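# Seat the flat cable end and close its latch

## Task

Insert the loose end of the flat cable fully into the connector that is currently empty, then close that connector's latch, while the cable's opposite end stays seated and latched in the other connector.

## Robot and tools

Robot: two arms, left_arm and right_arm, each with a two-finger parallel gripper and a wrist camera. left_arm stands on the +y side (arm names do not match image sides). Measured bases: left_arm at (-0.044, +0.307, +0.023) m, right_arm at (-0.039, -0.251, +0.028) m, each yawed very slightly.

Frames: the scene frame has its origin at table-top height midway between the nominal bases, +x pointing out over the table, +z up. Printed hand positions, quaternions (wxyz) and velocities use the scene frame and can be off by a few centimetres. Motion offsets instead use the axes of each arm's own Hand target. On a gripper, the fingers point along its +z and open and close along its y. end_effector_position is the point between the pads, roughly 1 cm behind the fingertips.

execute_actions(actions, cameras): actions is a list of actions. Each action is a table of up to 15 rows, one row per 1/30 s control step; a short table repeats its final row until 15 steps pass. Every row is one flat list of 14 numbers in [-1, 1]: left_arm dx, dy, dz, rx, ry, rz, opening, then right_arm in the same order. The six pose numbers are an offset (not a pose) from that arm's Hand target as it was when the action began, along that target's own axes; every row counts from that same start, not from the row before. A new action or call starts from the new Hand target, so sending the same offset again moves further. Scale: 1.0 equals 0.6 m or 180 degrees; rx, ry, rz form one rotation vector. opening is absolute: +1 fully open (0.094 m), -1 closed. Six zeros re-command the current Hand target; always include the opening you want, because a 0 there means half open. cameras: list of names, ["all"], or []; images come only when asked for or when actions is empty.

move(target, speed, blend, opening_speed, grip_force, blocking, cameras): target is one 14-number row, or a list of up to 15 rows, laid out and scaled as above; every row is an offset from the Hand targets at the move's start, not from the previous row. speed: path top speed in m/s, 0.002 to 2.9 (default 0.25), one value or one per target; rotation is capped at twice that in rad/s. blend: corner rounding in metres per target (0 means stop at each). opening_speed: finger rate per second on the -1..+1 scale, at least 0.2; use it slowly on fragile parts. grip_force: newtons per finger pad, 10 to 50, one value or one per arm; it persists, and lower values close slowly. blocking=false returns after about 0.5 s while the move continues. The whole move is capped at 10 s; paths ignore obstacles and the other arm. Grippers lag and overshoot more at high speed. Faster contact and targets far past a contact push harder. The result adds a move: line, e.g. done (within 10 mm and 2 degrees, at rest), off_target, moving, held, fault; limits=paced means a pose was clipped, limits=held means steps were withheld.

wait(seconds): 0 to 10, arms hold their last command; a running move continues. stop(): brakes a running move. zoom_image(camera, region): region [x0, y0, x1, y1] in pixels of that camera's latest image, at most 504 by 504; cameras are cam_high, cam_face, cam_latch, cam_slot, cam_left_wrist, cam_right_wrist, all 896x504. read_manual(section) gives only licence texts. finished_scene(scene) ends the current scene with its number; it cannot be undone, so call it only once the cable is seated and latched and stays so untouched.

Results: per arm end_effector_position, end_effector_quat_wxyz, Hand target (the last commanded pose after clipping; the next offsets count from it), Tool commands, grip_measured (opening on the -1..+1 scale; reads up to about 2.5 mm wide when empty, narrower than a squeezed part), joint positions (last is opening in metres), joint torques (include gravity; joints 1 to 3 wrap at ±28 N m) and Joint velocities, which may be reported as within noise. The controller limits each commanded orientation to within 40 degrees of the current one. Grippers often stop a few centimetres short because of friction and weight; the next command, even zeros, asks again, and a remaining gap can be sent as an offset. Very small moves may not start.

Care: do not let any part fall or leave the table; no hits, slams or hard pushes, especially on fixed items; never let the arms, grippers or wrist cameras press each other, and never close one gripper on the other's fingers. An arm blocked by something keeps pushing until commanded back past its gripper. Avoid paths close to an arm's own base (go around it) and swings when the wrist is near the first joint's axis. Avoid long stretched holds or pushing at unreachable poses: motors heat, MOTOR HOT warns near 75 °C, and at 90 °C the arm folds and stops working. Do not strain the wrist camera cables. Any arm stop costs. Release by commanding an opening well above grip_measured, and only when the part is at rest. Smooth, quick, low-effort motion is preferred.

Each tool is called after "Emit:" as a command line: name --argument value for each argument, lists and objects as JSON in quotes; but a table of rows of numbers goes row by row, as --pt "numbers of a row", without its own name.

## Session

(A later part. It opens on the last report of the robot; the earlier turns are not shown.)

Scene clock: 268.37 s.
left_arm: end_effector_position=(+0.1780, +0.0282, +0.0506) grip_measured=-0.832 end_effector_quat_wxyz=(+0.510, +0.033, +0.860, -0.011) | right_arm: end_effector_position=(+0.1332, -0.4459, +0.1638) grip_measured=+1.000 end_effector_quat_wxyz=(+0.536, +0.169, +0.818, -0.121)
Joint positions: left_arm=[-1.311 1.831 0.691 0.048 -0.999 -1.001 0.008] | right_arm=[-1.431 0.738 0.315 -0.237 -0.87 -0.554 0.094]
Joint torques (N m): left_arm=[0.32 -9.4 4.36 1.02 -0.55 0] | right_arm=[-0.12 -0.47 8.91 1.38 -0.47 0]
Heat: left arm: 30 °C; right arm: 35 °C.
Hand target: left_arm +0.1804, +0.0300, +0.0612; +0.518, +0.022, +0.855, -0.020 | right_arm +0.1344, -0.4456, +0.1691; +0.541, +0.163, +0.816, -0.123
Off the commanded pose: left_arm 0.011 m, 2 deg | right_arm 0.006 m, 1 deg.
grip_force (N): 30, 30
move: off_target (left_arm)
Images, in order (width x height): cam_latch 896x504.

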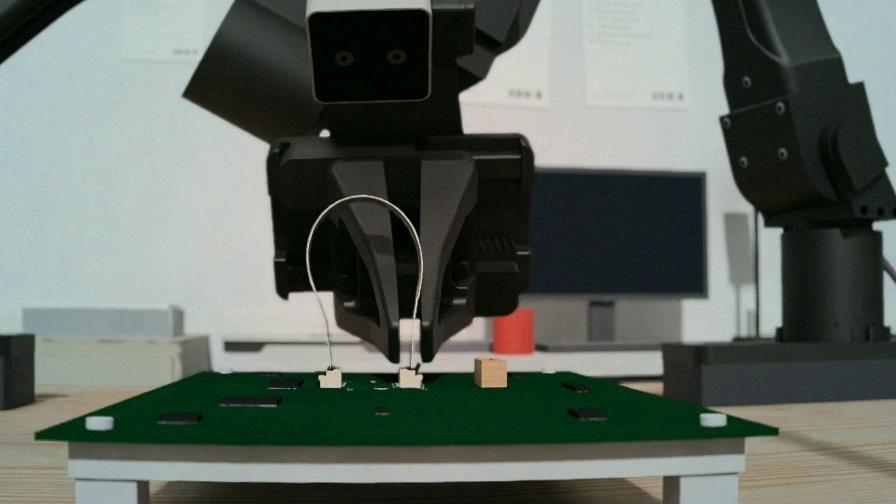

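Emit:
move --target '[-0.0036, -0.0053, -0.0002, 0.0032, -0.0020, -0.0061, -0.83, 0, 0, 0, 0, 0, 0, 1]' --speed 0.02 --cameras '["cam_latch"]'

Emit:
zoom_image --camera "cam_latch" --region '[365, 310, 445, 390]'

Scene clock: 270.30 s.
left_arm: end_effector_position=(+0.1784, +0.0265, +0.0515) grip_measured=-0.832 end_effector_quat_wxyz=(+0.511, +0.030, +0.859, -0.016) | right_arm: end_effector_position=(+0.1332, -0.4459, +0.1638) grip_measured=+1.000 end_effector_quat_wxyz=(+0.536, +0.169, +0.818, -0.121)
Joint positions: left_arm=[-1.311 1.831 0.691 0.06 -0.999 -1.001 0.008] | right_arm=[-1.431 0.738 0.315 -0.237 -0.87 -0.554 0.094]
Joint torques (N m): left_arm=[0.31 -9.52 4.4 1.1 -0.54 -0.02] | right_arm=[-0.08 -0.49 8.95 1.38 -0.48 0]
Heat: left arm: 30 °C; right arm: 35 °C.
Hand target: left_arm +0.1811, +0.0268, +0.0632; +0.521, +0.016, +0.853, -0.030 | right_arm +0.1344, -0.4456, +0.1691; +0.541, +0.163, +0.816, -0.123
Off the commanded pose: left_arm 0.012 m, 3 deg | right_arm 0.006 m, 1 deg.
grip_force (N): 30, 30
move: off_target (left_arm)
Images, in order (width x height): cam_latch 896x504.

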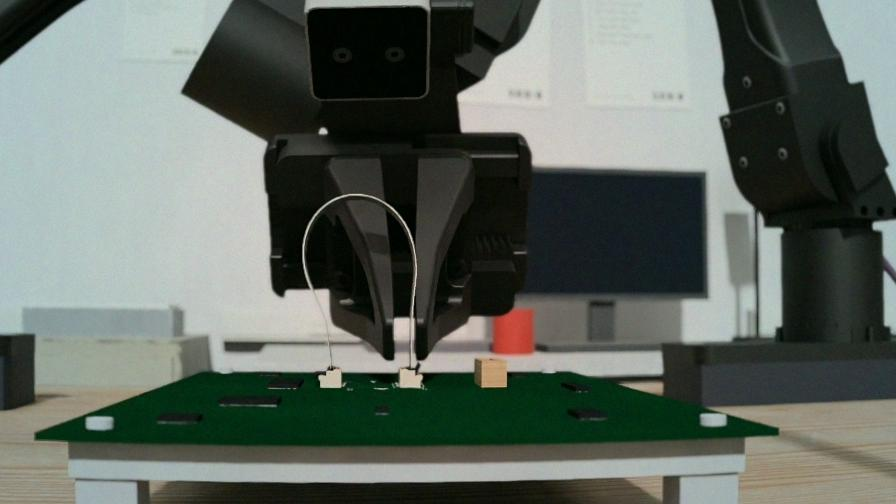

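Scaled by 6.300 from the camera's 896x504 image, which has a finer 1280x720 frame.

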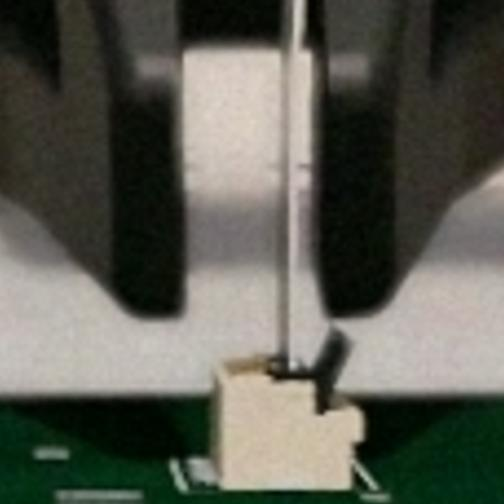

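Emit:
move --target '[0.0204, 0.0071, 0.0086, -0.0063, 0.0039, 0.0119, -0.83, 0, 0, 0, 0, 0, 0, 1]' --speed 0.02

Scene clock: 272.70 s.
left_arm: end_effector_position=(+0.1785, +0.0263, +0.0516) grip_measured=-0.832 end_effector_quat_wxyz=(+0.511, +0.030, +0.859, -0.017) | right_arm: end_effector_position=(+0.1332, -0.4459, +0.1638) grip_measured=+1.000 end_effector_quat_wxyz=(+0.536, +0.169, +0.818, -0.121)
Joint positions: left_arm=[-1.311 1.831 0.691 0.061 -0.999 -1.001 0.008] | right_arm=[-1.431 0.738 0.315 -0.237 -0.87 -0.554 0.094]
Joint torques (N m): left_arm=[0.38 -6.16 4.31 1.13 -0.53 0.01] | right_arm=[-0.08 -0.47 8.94 1.38 -0.48 -0.02]
Heat: left arm: 30 °C; right arm: 35 °C.
Hand target: left_arm +0.1803, +0.0306, +0.0498; +0.516, +0.027, +0.856, -0.011 | right_arm +0.1344, -0.4456, +0.1691; +0.541, +0.163, +0.816, -0.123
Off the commanded pose: left_arm 0.005 m, 1 deg | right_arm 0.006 m, 1 deg.
grip_force (N): 30, 30
move: done

Emit:
move --target '[0.0056, 0.0017, 0.0024, -0.0017, 0.0011, 0.0032, -0.83, 0, 0, 0, 0, 0, 0, 1]' --speed 0.015 --cameras '["cam_latch"]'

Emit:
zoom_image --camera "cam_latch" --region '[365, 310, 445, 390]'

Scene clock: 274.17 s.
left_arm: end_effector_position=(+0.1784, +0.0267, +0.0499) grip_measured=-0.832 end_effector_quat_wxyz=(+0.511, +0.031, +0.859, -0.015) | right_arm: end_effector_position=(+0.1332, -0.4459, +0.1638) grip_measured=+1.000 end_effector_quat_wxyz=(+0.536, +0.169, +0.818, -0.121)
Joint positions: left_arm=[-1.311 1.837 0.691 0.062 -0.999 -1.001 0.008] | right_arm=[-1.431 0.738 0.315 -0.237 -0.87 -0.554 0.094]
Joint torques (N m): left_arm=[0.35 -5.7 4.29 1.1 -0.56 -0.01] | right_arm=[-0.09 -0.49 8.95 1.38 -0.48 -0.01]
Heat: left arm: 30 °C; right arm: 35 °C.
Hand target: left_arm +0.1801, +0.0317, +0.0461; +0.515, +0.030, +0.857, -0.006 | right_arm +0.1344, -0.4456, +0.1691; +0.541, +0.163, +0.816, -0.123
Off the commanded pose: left_arm 0.006 m, 1 deg | right_arm 0.006 m, 1 deg.
grip_force (N): 30, 30
move: done
Images, in order (width x height): cam_latch 896x504.

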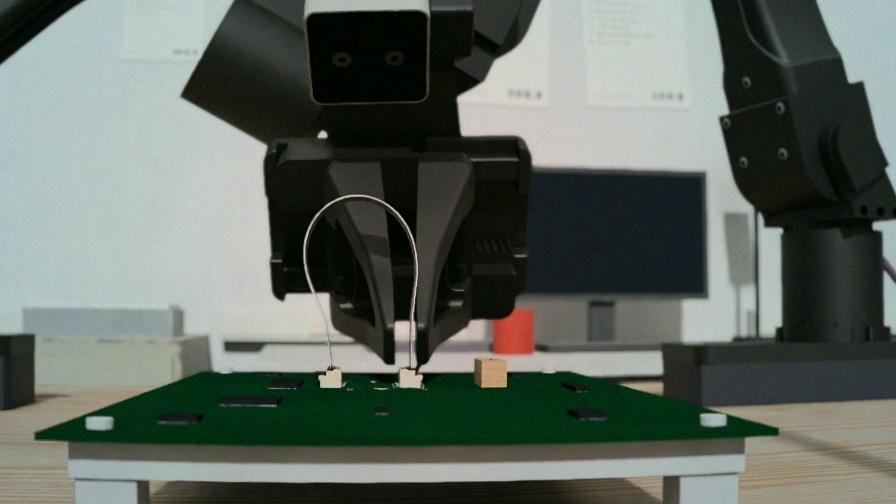

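Scaled by 6.300 from the camera's 896x504 image, which has a finer 1280x720 frame.

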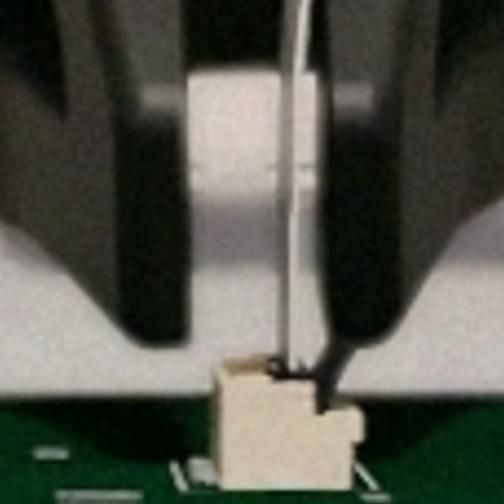

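Emit:
move --target '[0.0064, 0.0035, 0.0023, -0.0020, 0.0012, 0.0038, -0.83, 0, 0, 0, 0, 0, 0, 1]' --speed 0.015 --cameras '["cam_latch"]'

Emit:
zoom_image --camera "cam_latch" --region '[365, 310, 445, 390]'

Scene clock: 275.87 s.
left_arm: end_effector_position=(+0.1791, +0.0275, +0.0493) grip_measured=-0.832 end_effector_quat_wxyz=(+0.514, +0.030, +0.857, -0.012) | right_arm: end_effector_position=(+0.1332, -0.4459, +0.1638) grip_measured=+1.000 end_effector_quat_wxyz=(+0.536, +0.169, +0.818, -0.121)
Joint positions: left_arm=[-1.311 1.844 0.691 0.067 -1.008 -1.001 0.008] | right_arm=[-1.431 0.738 0.315 -0.237 -0.87 -0.554 0.094]
Joint torques (N m): left_arm=[0.39 -5.45 3.89 1.04 -0.47 0] | right_arm=[-0.1 -0.51 8.92 1.38 -0.47 0]
Heat: left arm: 30 °C; right arm: 35 °C.
Hand target: left_arm +0.1797, +0.0339, +0.0421; +0.513, +0.034, +0.858, -0.001 | right_arm +0.1344, -0.4456, +0.1691; +0.541, +0.163, +0.816, -0.123
Off the commanded pose: left_arm 0.010 m, 1 deg | right_arm 0.006 m, 1 deg.
grip_force (N): 30, 30
move: done
Images, in order (width x height): cam_latch 896x504.

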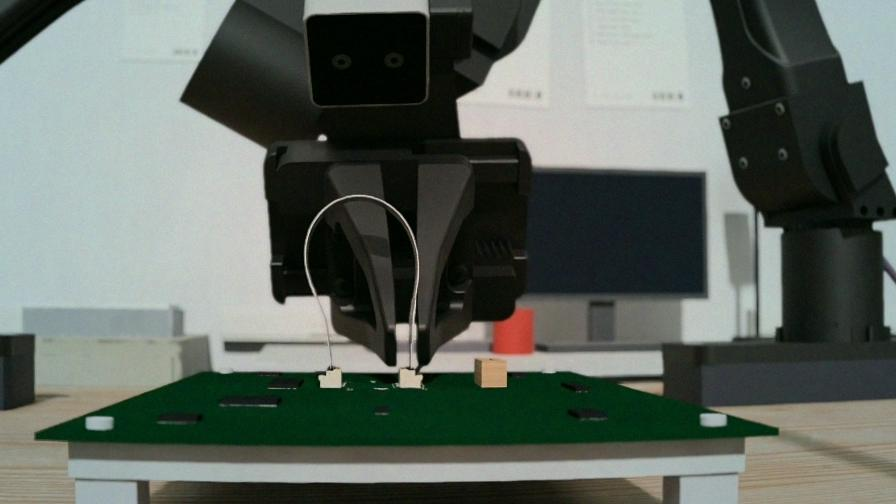

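Scaled by 6.300 from the camera's 896x504 image, which has a finer 1280x720 frame.

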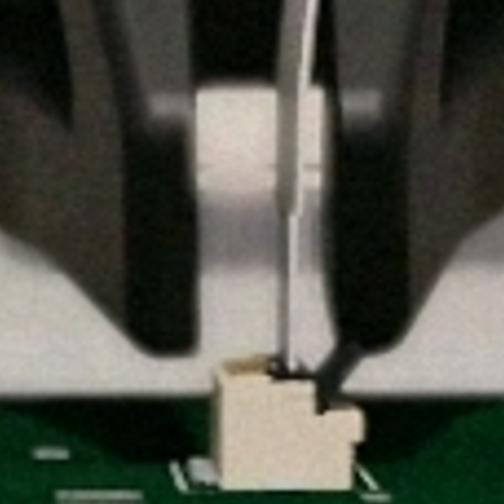

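Emit:
move --target '[0.0063, 0.0049, 0.0017, -0.0020, 0.0012, 0.0038, -0.83, 0, 0, 0, 0, 0, 0, 1]' --speed 0.015 --cameras '["cam_latch"]'

Emit:
zoom_image --camera "cam_latch" --region '[365, 310, 445, 390]'

Scene clock: 277.57 s.
left_arm: end_effector_position=(+0.1792, +0.0291, +0.0476) grip_measured=-0.832 end_effector_quat_wxyz=(+0.516, +0.030, +0.856, -0.010) | right_arm: end_effector_position=(+0.1332, -0.4459, +0.1638) grip_measured=+1.000 end_effector_quat_wxyz=(+0.536, +0.169, +0.818, -0.121)
Joint positions: left_arm=[-1.311 1.849 0.684 0.079 -1.013 -1.001 0.008] | right_arm=[-1.431 0.738 0.315 -0.237 -0.87 -0.554 0.094]
Joint torques (N m): left_arm=[0.31 -5.39 3.79 0.93 -0.41 0.03] | right_arm=[-0.1 -0.5 8.94 1.4 -0.47 0.01]
Heat: left arm: 30 °C; right arm: 35 °C.
Hand target: left_arm +0.1789, +0.0371, +0.0384; +0.512, +0.037, +0.858, +0.005 | right_arm +0.1344, -0.4456, +0.1691; +0.541, +0.163, +0.816, -0.123
Off the commanded pose: left_arm 0.012 m, 2 deg | right_arm 0.006 m, 1 deg.
grip_force (N): 30, 30
move: off_target (left_arm)
Images, in order (width x height): cam_latch 896x504.

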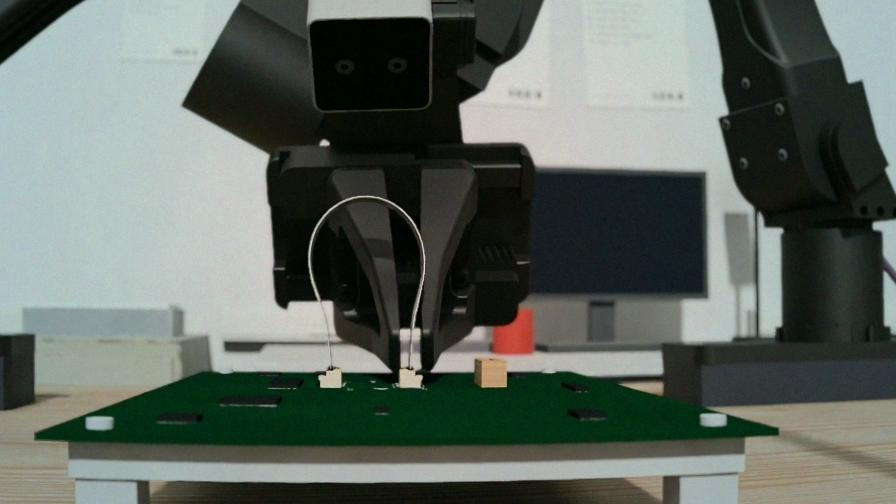

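Scaled by 6.300 from the camera's 896x504 image, which has a finer 1280x720 frame.

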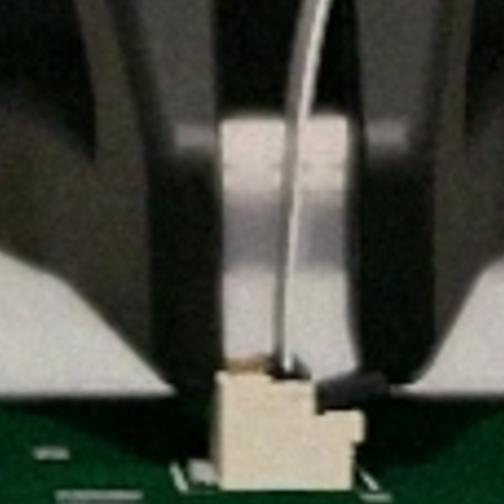

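Emit:
move --target '[0.0056, 0.0009, 0.0024, -0.0017, 0.0011, 0.0032, -0.83, 0, 0, 0, 0, 0, 0, 1]' --speed 0.015 --cameras '["cam_latch", "cam_slot", "cam_face"]'

Emit:
zoom_image --camera "cam_latch" --region '[365, 310, 445, 390]'

Emit:
zoom_image --camera "cam_slot" --region '[415, 200, 575, 370]'

Scene clock: 279.20 s.
left_arm: end_effector_position=(+0.1801, +0.0299, +0.0473) grip_measured=-0.832 end_effector_quat_wxyz=(+0.519, +0.028, +0.854, -0.008) | right_arm: end_effector_position=(+0.1332, -0.4459, +0.1638) grip_measured=+1.000 end_effector_quat_wxyz=(+0.536, +0.169, +0.818, -0.121)
Joint positions: left_arm=[-1.311 1.857 0.684 0.086 -1.024 -1.001 0.008] | right_arm=[-1.431 0.738 0.315 -0.237 -0.87 -0.554 0.094]
Joint torques (N m): left_arm=[0.31 -5.08 3.95 0.83 -0.3 0] | right_arm=[-0.03 -0.44 8.92 1.37 -0.47 0]
Heat: left arm: 30 °C; right arm: 35 °C.
Hand target: left_arm +0.1787, +0.0378, +0.0348; +0.510, +0.040, +0.859, +0.010 | right_arm +0.1344, -0.4456, +0.1691; +0.541, +0.163, +0.816, -0.123
Off the commanded pose: left_arm 0.015 m, 3 deg | right_arm 0.006 m, 1 deg.
grip_force (N): 30, 30
move: off_target (left_arm)
Images, in order (width x height): cam_face 896x504, cam_latch 896x504, cam_slot 896x504.

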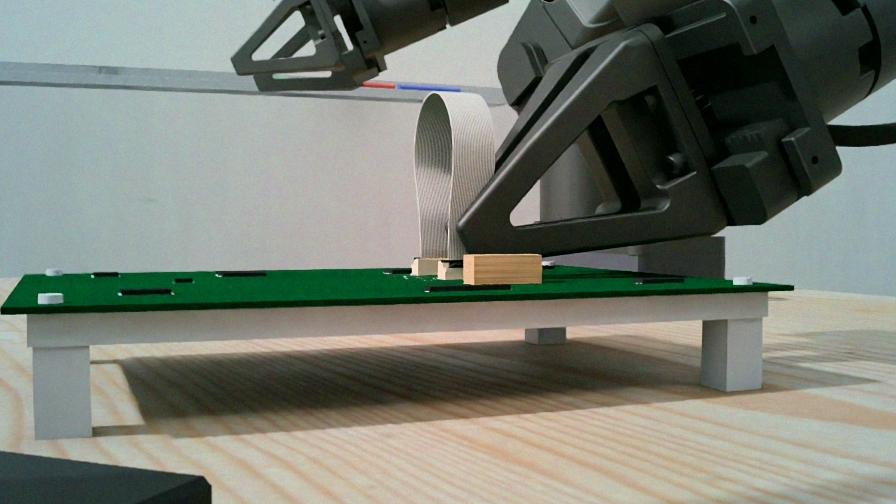

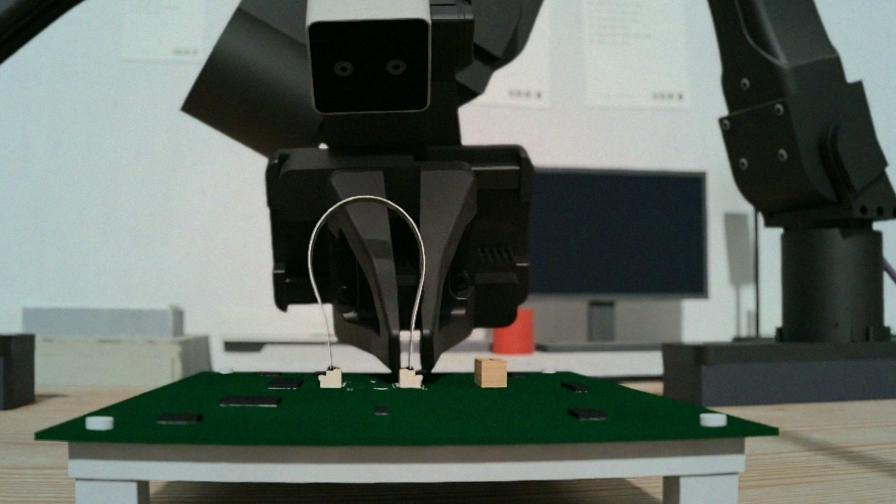

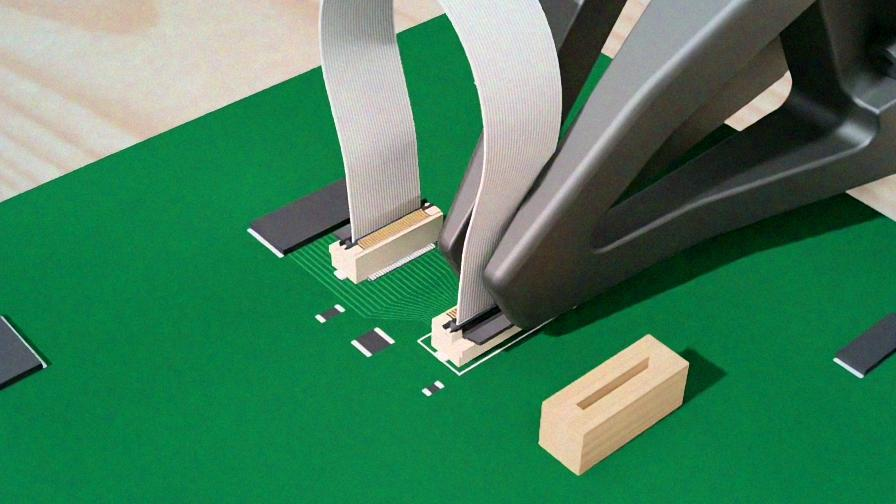

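Scaled by 6.300 from the camera's 896x504 image, which has a finer 1280x720 frame.

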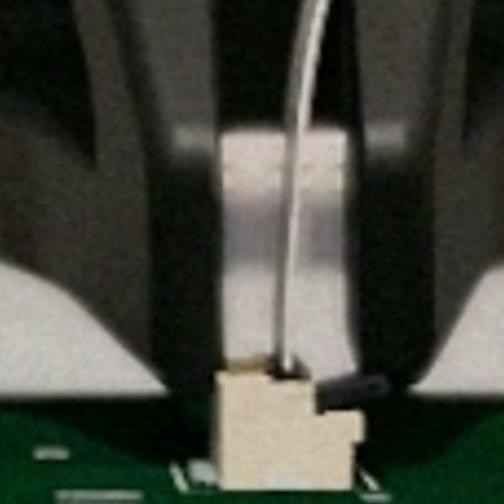

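Scaled by 2.965 from the camera's 896x504 image, which has a finer 1280x720 frame.

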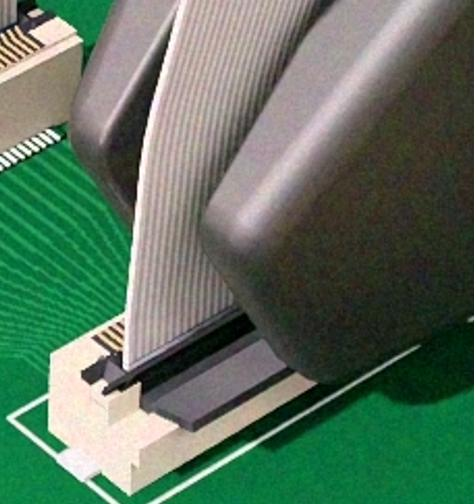

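Emit:
move --target '[-0.0337, -0.0085, -0.0153, 0.0102, -0.0064, -0.0195, -0.83, 0, 0, 0, 0, 0, 0, 1]' --speed 0.03 --cameras '["cam_latch", "cam_slot"]'

Emit:
zoom_image --camera "cam_latch" --region '[365, 310, 445, 390]'

Emit:
zoom_image --camera "cam_slot" --region '[415, 200, 575, 370]'

Scene clock: 283.13 s.
left_arm: end_effector_position=(+0.1790, +0.0281, +0.0482) grip_measured=-0.832 end_effector_quat_wxyz=(+0.514, +0.029, +0.857, -0.014) | right_arm: end_effector_position=(+0.1332, -0.4459, +0.1638) grip_measured=+1.000 end_effector_quat_wxyz=(+0.536, +0.169, +0.818, -0.121)
Joint positions: left_arm=[-1.31 1.845 0.684 0.08 -1.007 -1.001 0.008] | right_arm=[-1.431 0.738 0.315 -0.237 -0.87 -0.554 0.094]
Joint torques (N m): left_arm=[0.25 -9.52 4.04 0.91 -0.47 -0.01] | right_arm=[-0.09 -0.51 8.94 1.38 -0.47 0]
Heat: left arm: 30 °C; right arm: 35 °C.
Hand target: left_arm +0.1800, +0.0314, +0.0566; +0.518, +0.022, +0.855, -0.020 | right_arm +0.1344, -0.4456, +0.1691; +0.541, +0.163, +0.816, -0.123
Off the commanded pose: left_arm 0.009 m, 1 deg | right_arm 0.006 m, 1 deg.
grip_force (N): 30, 30
move: done
Images, in order (width x height): cam_latch 896x504, cam_slot 896x504.

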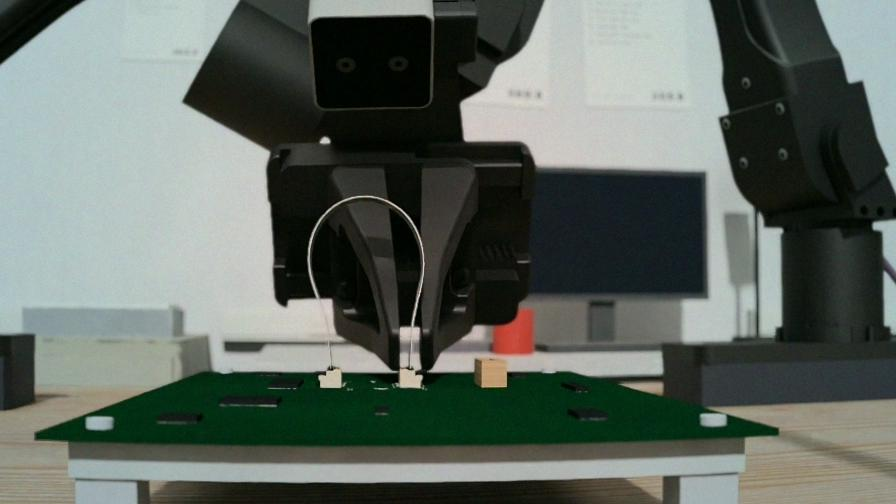

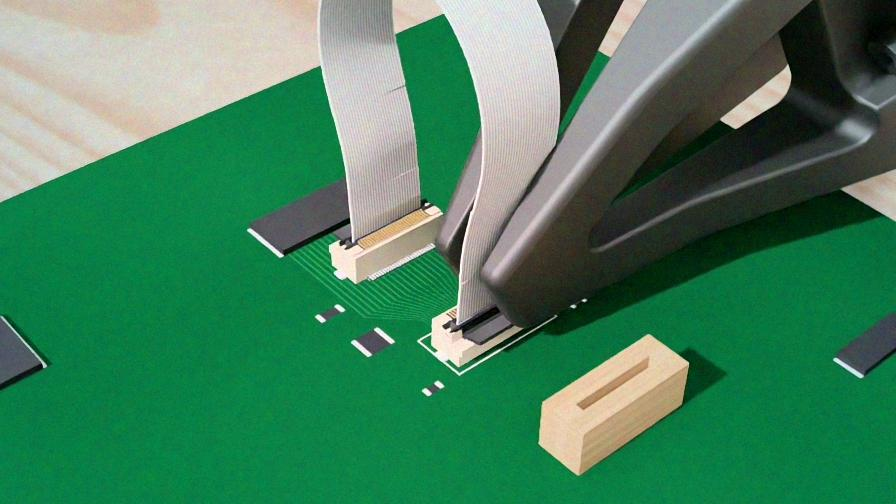

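Scaled by 6.300 from the camera's 896x504 image, which has a finer 1280x720 frame.

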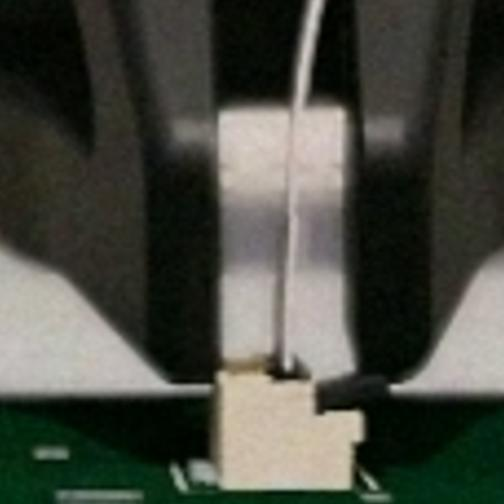

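Scaled by 2.965 from the camera's 896x504 image, which has a finer 1280x720 frame.

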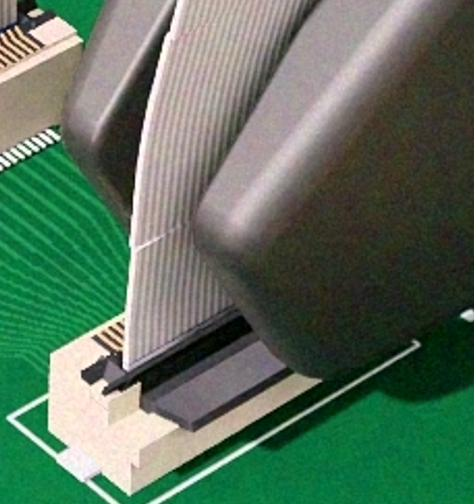

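Emit:
move --target '[-0.0037, -0.0012, -0.0016, 0.0011, -0.0007, -0.0022, -0.70, 0, 0, 0, 0, 0, 0, 1]' --speed 0.02 --opening_speed 0.3

Emit:
move --target '[-0.0043, -0.0093, 0.0008, 0.0053, -0.0033, -0.0100, -0.70, 0, 0, 0, 0, 0, 0, 1]' --speed 0.02 --cameras '["cam_latch", "cam_slot"]'

Emit:
zoom_image --camera "cam_latch" --region '[345, 310, 445, 390]'

Emit:
zoom_image --camera "cam_slot" --region '[415, 200, 575, 370]'

Scene clock: 285.53 s.
left_arm: end_effector_position=(+0.1787, +0.0268, +0.0499) grip_measured=-0.702 end_effector_quat_wxyz=(+0.513, +0.028, +0.858, -0.019) | right_arm: end_effector_position=(+0.1332, -0.4459, +0.1638) grip_measured=+1.000 end_effector_quat_wxyz=(+0.536, +0.169, +0.818, -0.121)
Joint positions: left_arm=[-1.31 1.836 0.684 0.08 -1.001 -1.001 0.014] | right_arm=[-1.431 0.738 0.315 -0.237 -0.87 -0.554 0.094]
Joint torques (N m): left_arm=[0.27 -9.47 4.1 0.92 -0.55 -0.01] | right_arm=[-0.06 -0.53 8.88 1.38 -0.49 -0.01]
Heat: left arm: 30 °C; right arm: 35 °C.
Hand target: left_arm +0.1801, +0.0307, +0.0590; +0.519, +0.020, +0.854, -0.023 | right_arm +0.1344, -0.4456, +0.1691; +0.541, +0.163, +0.816, -0.123
Off the commanded pose: left_arm 0.010 m, 1 deg | right_arm 0.006 m, 1 deg.
grip_force (N): 30, 30
move: done

Scene clock: 286.87 s.
left_arm: end_effector_position=(+0.1792, +0.0241, +0.0513) grip_measured=-0.702 end_effector_quat_wxyz=(+0.514, +0.024, +0.857, -0.026) | right_arm: end_effector_position=(+0.1332, -0.4459, +0.1638) grip_measured=+1.000 end_effector_quat_wxyz=(+0.536, +0.169, +0.818, -0.121)
Joint positions: left_arm=[-1.31 1.836 0.684 0.098 -1 -1.001 0.014] | right_arm=[-1.431 0.738 0.315 -0.237 -0.87 -0.554 0.094]
Joint torques (N m): left_arm=[0.28 -9.11 4.27 1.15 -0.55 -0.02] | right_arm=[-0.08 -0.51 8.92 1.37 -0.47 -0.03]
Heat: left arm: 30 °C; right arm: 35 °C.
Hand target: left_arm +0.1814, +0.0251, +0.0611; +0.523, +0.011, +0.852, -0.038 | right_arm +0.1344, -0.4456, +0.1691; +0.541, +0.163, +0.816, -0.123
Off the commanded pose: left_arm 0.010 m, 2 deg | right_arm 0.006 m, 1 deg.
grip_force (N): 30, 30
move: done
Images, in order (width x height): cam_latch 896x504, cam_slot 896x504.

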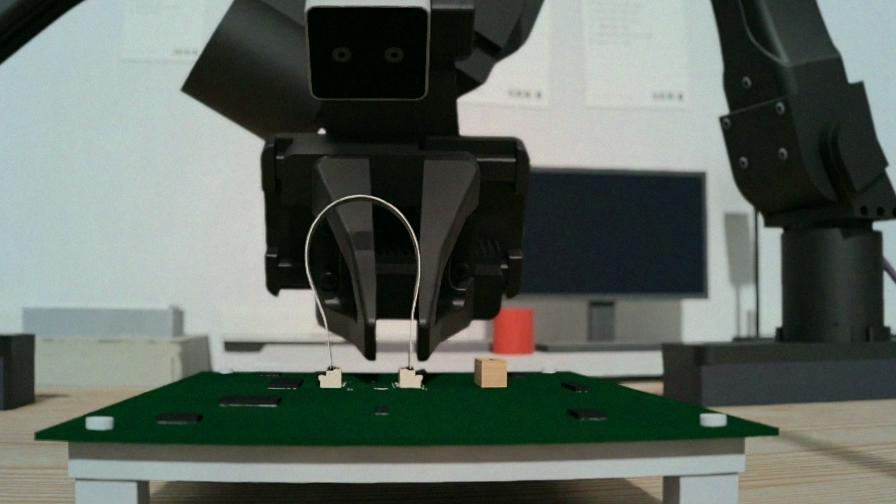

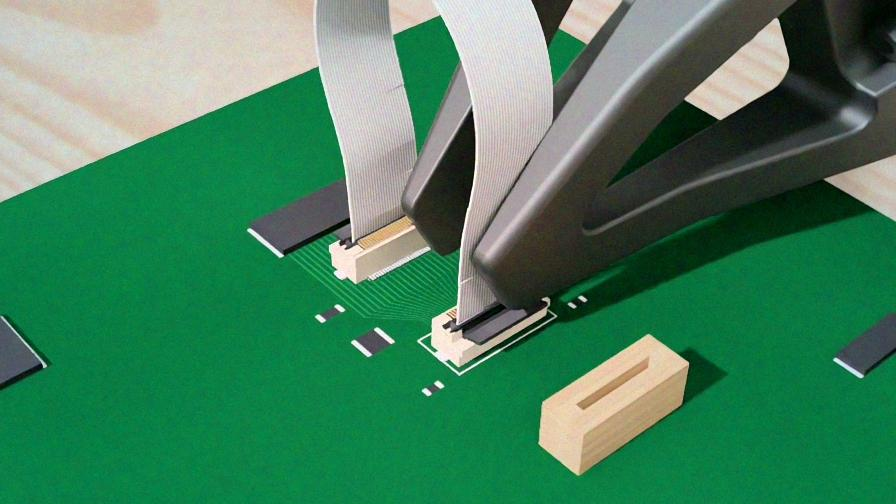

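Scaled by 5.040 from the camera's 896x504 image, which has a finer 1280x720 frame.

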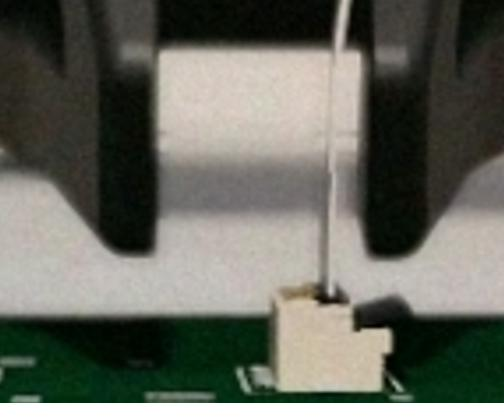

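Scaled by 2.965 from the camera's 896x504 image, which has a finer 1280x720 frame.

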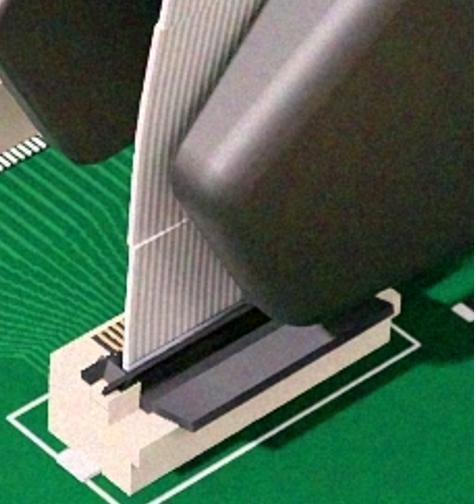

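Emit:
move --target '[0.0277, 0.0103, 0.0115, -0.0086, 0.0053, 0.0163, -0.70, 0, 0, 0, 0, 0, 0, 1]' --speed 0.015 --cameras '["cam_latch", "cam_slot"]'

Emit:
zoom_image --camera "cam_latch" --region '[345, 310, 445, 390]'

Emit:
zoom_image --camera "cam_slot" --region '[415, 200, 575, 370]'

Scene clock: 290.13 s.
left_arm: end_effector_position=(+0.1793, +0.0248, +0.0480) grip_measured=-0.702 end_effector_quat_wxyz=(+0.514, +0.025, +0.857, -0.023) | right_arm: end_effector_position=(+0.1332, -0.4459, +0.1638) grip_measured=+1.000 end_effector_quat_wxyz=(+0.536, +0.169, +0.818, -0.121)
Joint positions: left_arm=[-1.31 1.849 0.684 0.103 -1.002 -1.001 0.014] | right_arm=[-1.431 0.738 0.315 -0.237 -0.87 -0.554 0.094]
Joint torques (N m): left_arm=[0.27 -5.63 4.12 1.11 -0.52 0] | right_arm=[-0.12 -0.46 8.92 1.37 -0.48 -0.02]
Heat: left arm: 30 °C; right arm: 35 °C.
Hand target: left_arm +0.1803, +0.0304, +0.0429; +0.517, +0.026, +0.856, -0.013 | right_arm +0.1344, -0.4456, +0.1691; +0.541, +0.163, +0.816, -0.123
Off the commanded pose: left_arm 0.008 m, 1 deg | right_arm 0.006 m, 1 deg.
grip_force (N): 30, 30
move: done
Images, in order (width x height): cam_latch 896x504, cam_slot 896x504.

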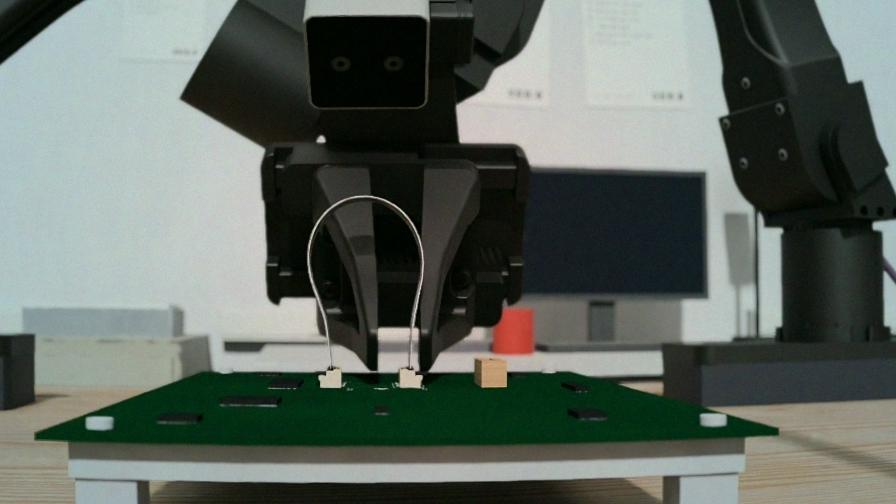

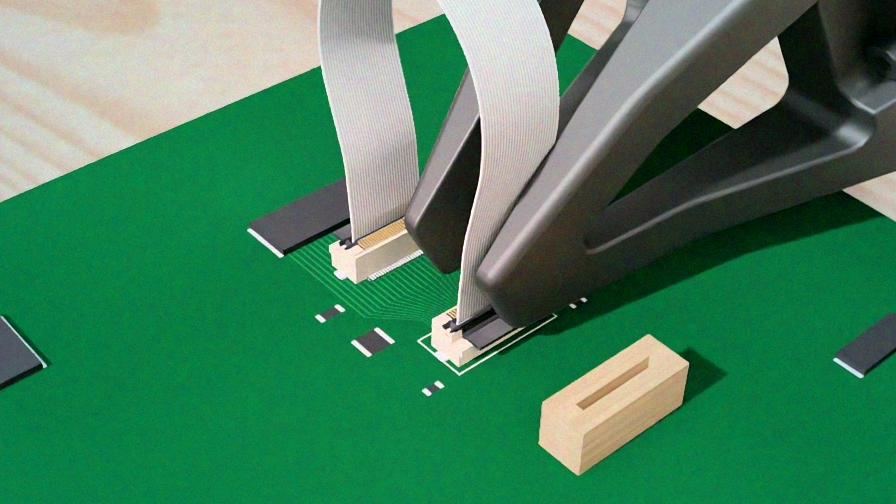

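Scaled by 5.040 from the camera's 896x504 image, which has a finer 1280x720 frame.

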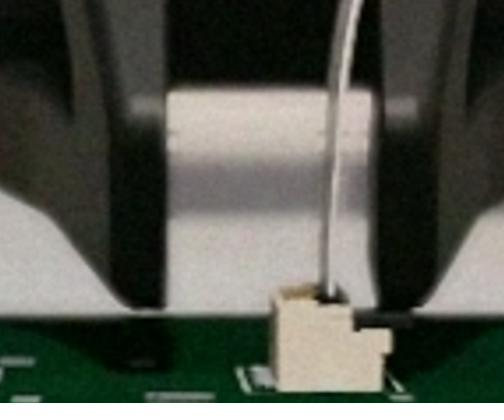

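Scaled by 2.965 from the camera's 896x504 image, which has a finer 1280x720 frame.

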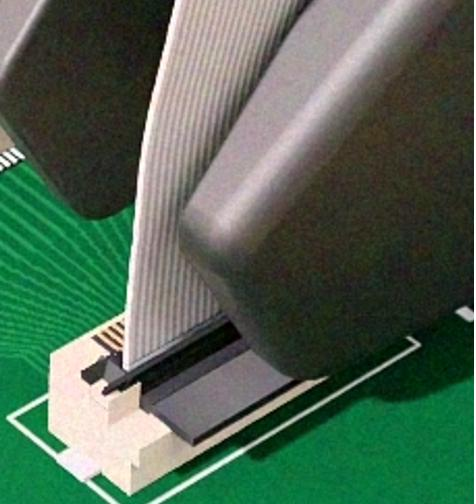

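Emit:
move --target '[0.0037, 0.0006, 0.0016, -0.0011, 0.0007, 0.0021, -0.70, 0, 0, 0, 0, 0, 0, 1]' --speed 0.015 --cameras '["cam_latch", "cam_slot"]'

Emit:
zoom_image --camera "cam_latch" --region '[315, 340, 435, 395]'

Emit:
zoom_image --camera "cam_slot" --region '[415, 260, 545, 370]'

Scene clock: 291.47 s.
left_arm: end_effector_position=(+0.1800, +0.0255, +0.0477) grip_measured=-0.702 end_effector_quat_wxyz=(+0.517, +0.024, +0.855, -0.020) | right_arm: end_effector_position=(+0.1332, -0.4459, +0.1638) grip_measured=+1.000 end_effector_quat_wxyz=(+0.536, +0.169, +0.818, -0.121)
Joint positions: left_arm=[-1.31 1.856 0.684 0.108 -1.011 -1.001 0.014] | right_arm=[-1.431 0.738 0.315 -0.237 -0.87 -0.554 0.094]
Joint torques (N m): left_arm=[0.29 -5.45 4.29 1.03 -0.43 -0.01] | right_arm=[-0.13 -0.47 8.94 1.38 -0.48 0]
Heat: left arm: 30 °C; right arm: 35 °C.
Hand target: left_arm +0.1802, +0.0307, +0.0404; +0.516, +0.028, +0.856, -0.010 | right_arm +0.1344, -0.4456, +0.1691; +0.541, +0.163, +0.816, -0.123
Off the commanded pose: left_arm 0.009 m, 1 deg | right_arm 0.006 m, 1 deg.
grip_force (N): 30, 30
move: done
Images, in order (width x height): cam_latch 896x504, cam_slot 896x504.

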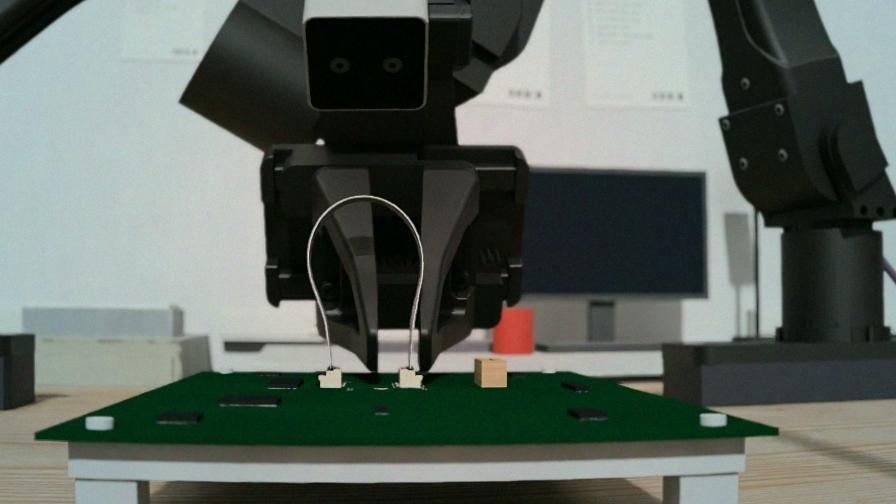

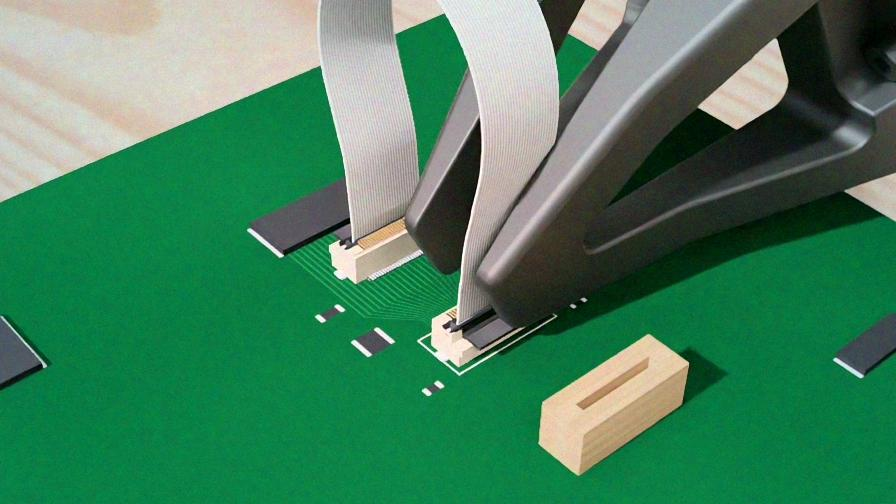

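Scaled by 4.200 from the camera's 896x504 image, which has a finer 1280x720 frame.

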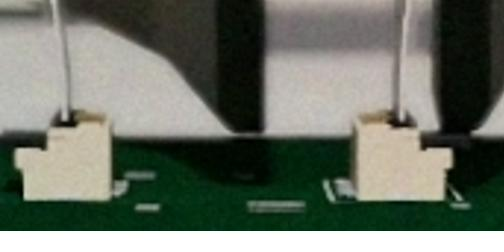

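Scaled by 3.877 from the camera's 896x504 image, which has a finer 1280x720 frame.

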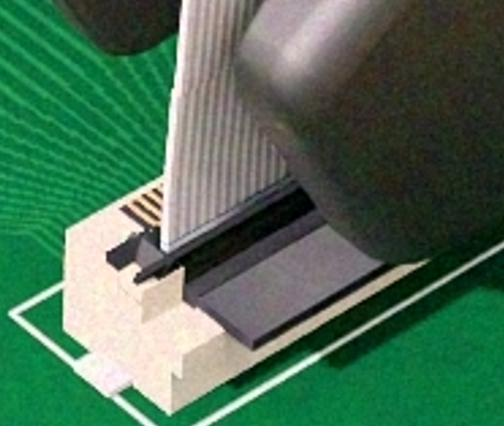

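Emit:
move --pt "-0.0295 0.0004 -0.0156 0 0 0 -0.70 0 0 0 0 0 0 1" --pt "-0.0227 -0.0012 -0.1534 0 0 0 -0.70 0 0 0 0 0 0 1" --speed 0.05 --cameras '["cam_latch", "cam_slot", "cam_face", "cam_left_wrist"]'

Emit:
zoom_image --camera "cam_latch" --region '[315, 340, 435, 395]'

Emit:
zoom_image --camera "cam_slot" --region '[320, 180, 580, 390]'

Emit:
zoom_image --camera "cam_slot" --region '[425, 260, 560, 370]'

Scene clock: 296.57 s.
left_arm: end_effector_position=(+0.1042, +0.0433, +0.0786) grip_measured=-0.702 end_effector_quat_wxyz=(+0.501, +0.039, +0.864, +0.010) | right_arm: end_effector_position=(+0.1332, -0.4459, +0.1638) grip_measured=+1.000 end_effector_quat_wxyz=(+0.536, +0.169, +0.818, -0.121)
Joint positions: left_arm=[-1.576 1.759 0.817 -0.651 -1.051 -1.53 0.014] | right_arm=[-1.431 0.738 0.315 -0.237 -0.87 -0.554 0.094]
Joint torques (N m): left_arm=[-0.4 -8.01 8.42 0.03 -0.82 -0.09] | right_arm=[-0.1 -0.51 8.96 1.39 -0.47 -0.01]
Heat: left arm: 30 °C; right arm: 35 °C.
Hand target: left_arm +0.1053, +0.0336, +0.0957; +0.516, +0.028, +0.856, -0.010 | right_arm +0.1344, -0.4456, +0.1691; +0.541, +0.163, +0.816, -0.123
Off the commanded pose: left_arm 0.019 m, 3 deg | right_arm 0.006 m, 1 deg.
grip_force (N): 30, 30
move: off_target (left_arm)
camera_calibration:
cam_left_wrist: T_world_to_cam=[[-0.0730617, -0.994989, -0.0682551, 0.0555992], [-0.803991, 0.0992562, -0.586299, 0.164796], [0.590136, 0.0120405, -0.807214, 0.0955321], [0, 0, 0, 1]] pos_world=[0.0801799, 0.0378133, 0.17753]
Images, in order (width x height): cam_face 896x504, cam_latch 896x504, cam_slot 896x504, cam_left_wrist 896x504.

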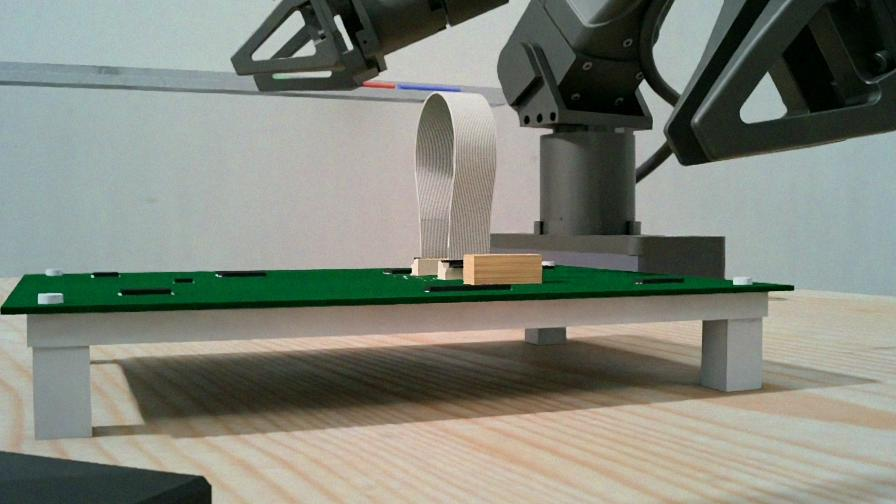

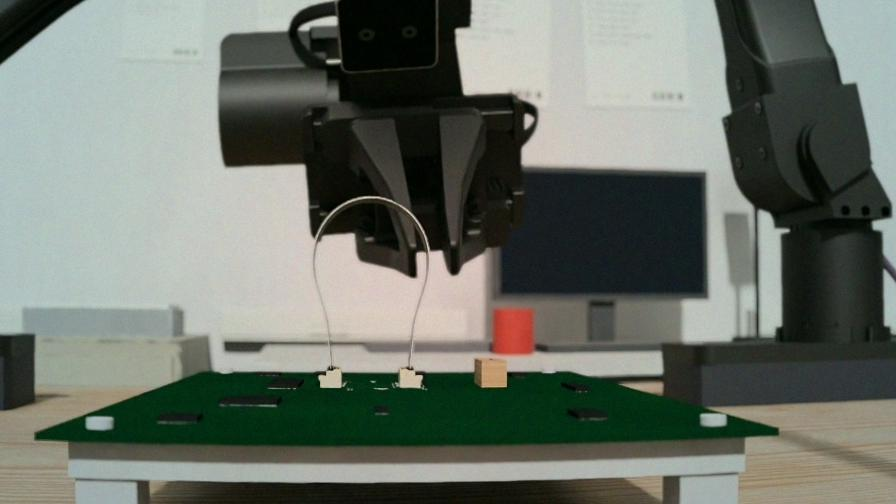

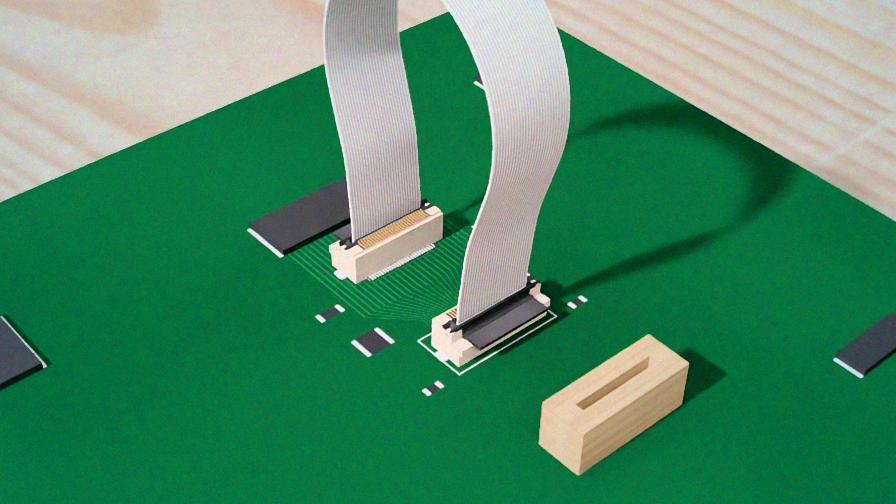

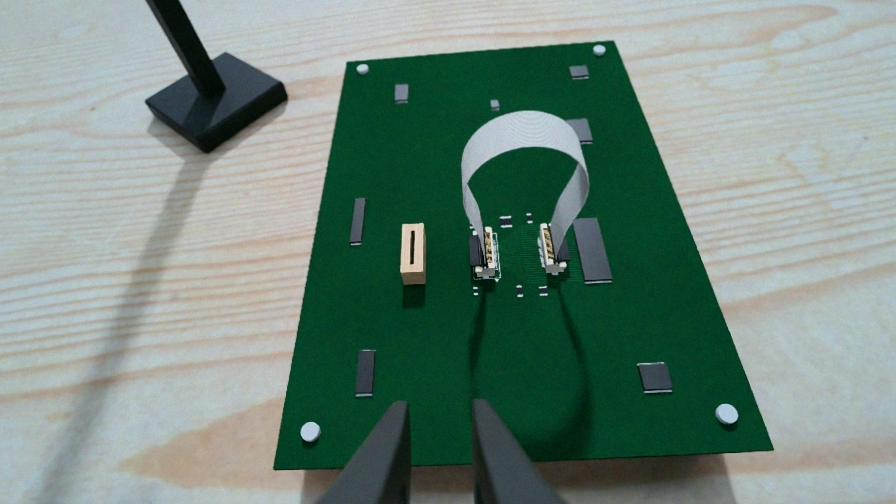

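Scaled by 4.200 from the camera's 896x504 image, which has a finer 1280x720 frame.

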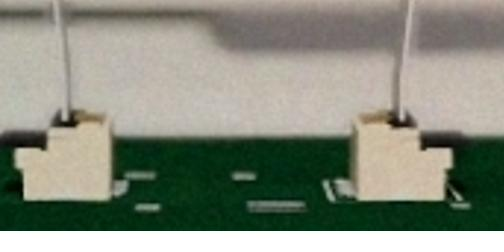

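Scaled by 1.938 from the camera's 896x504 image, which has a finer 1280x720 frame.

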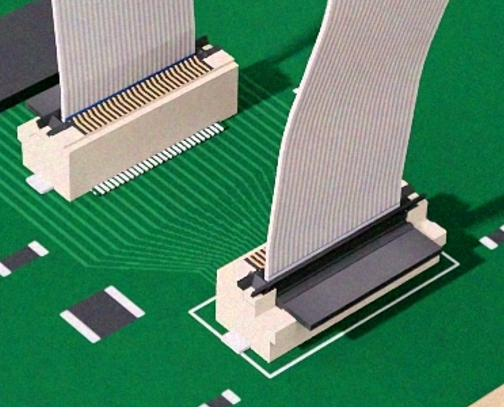

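Scaled by 3.733 from the camera's 896x504 image, which has a finer 1280x720 frame.

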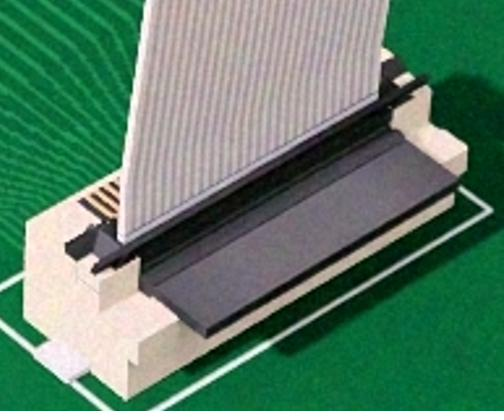

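Emit:
finished_scene --scene 1

The scene is finished: the task was done.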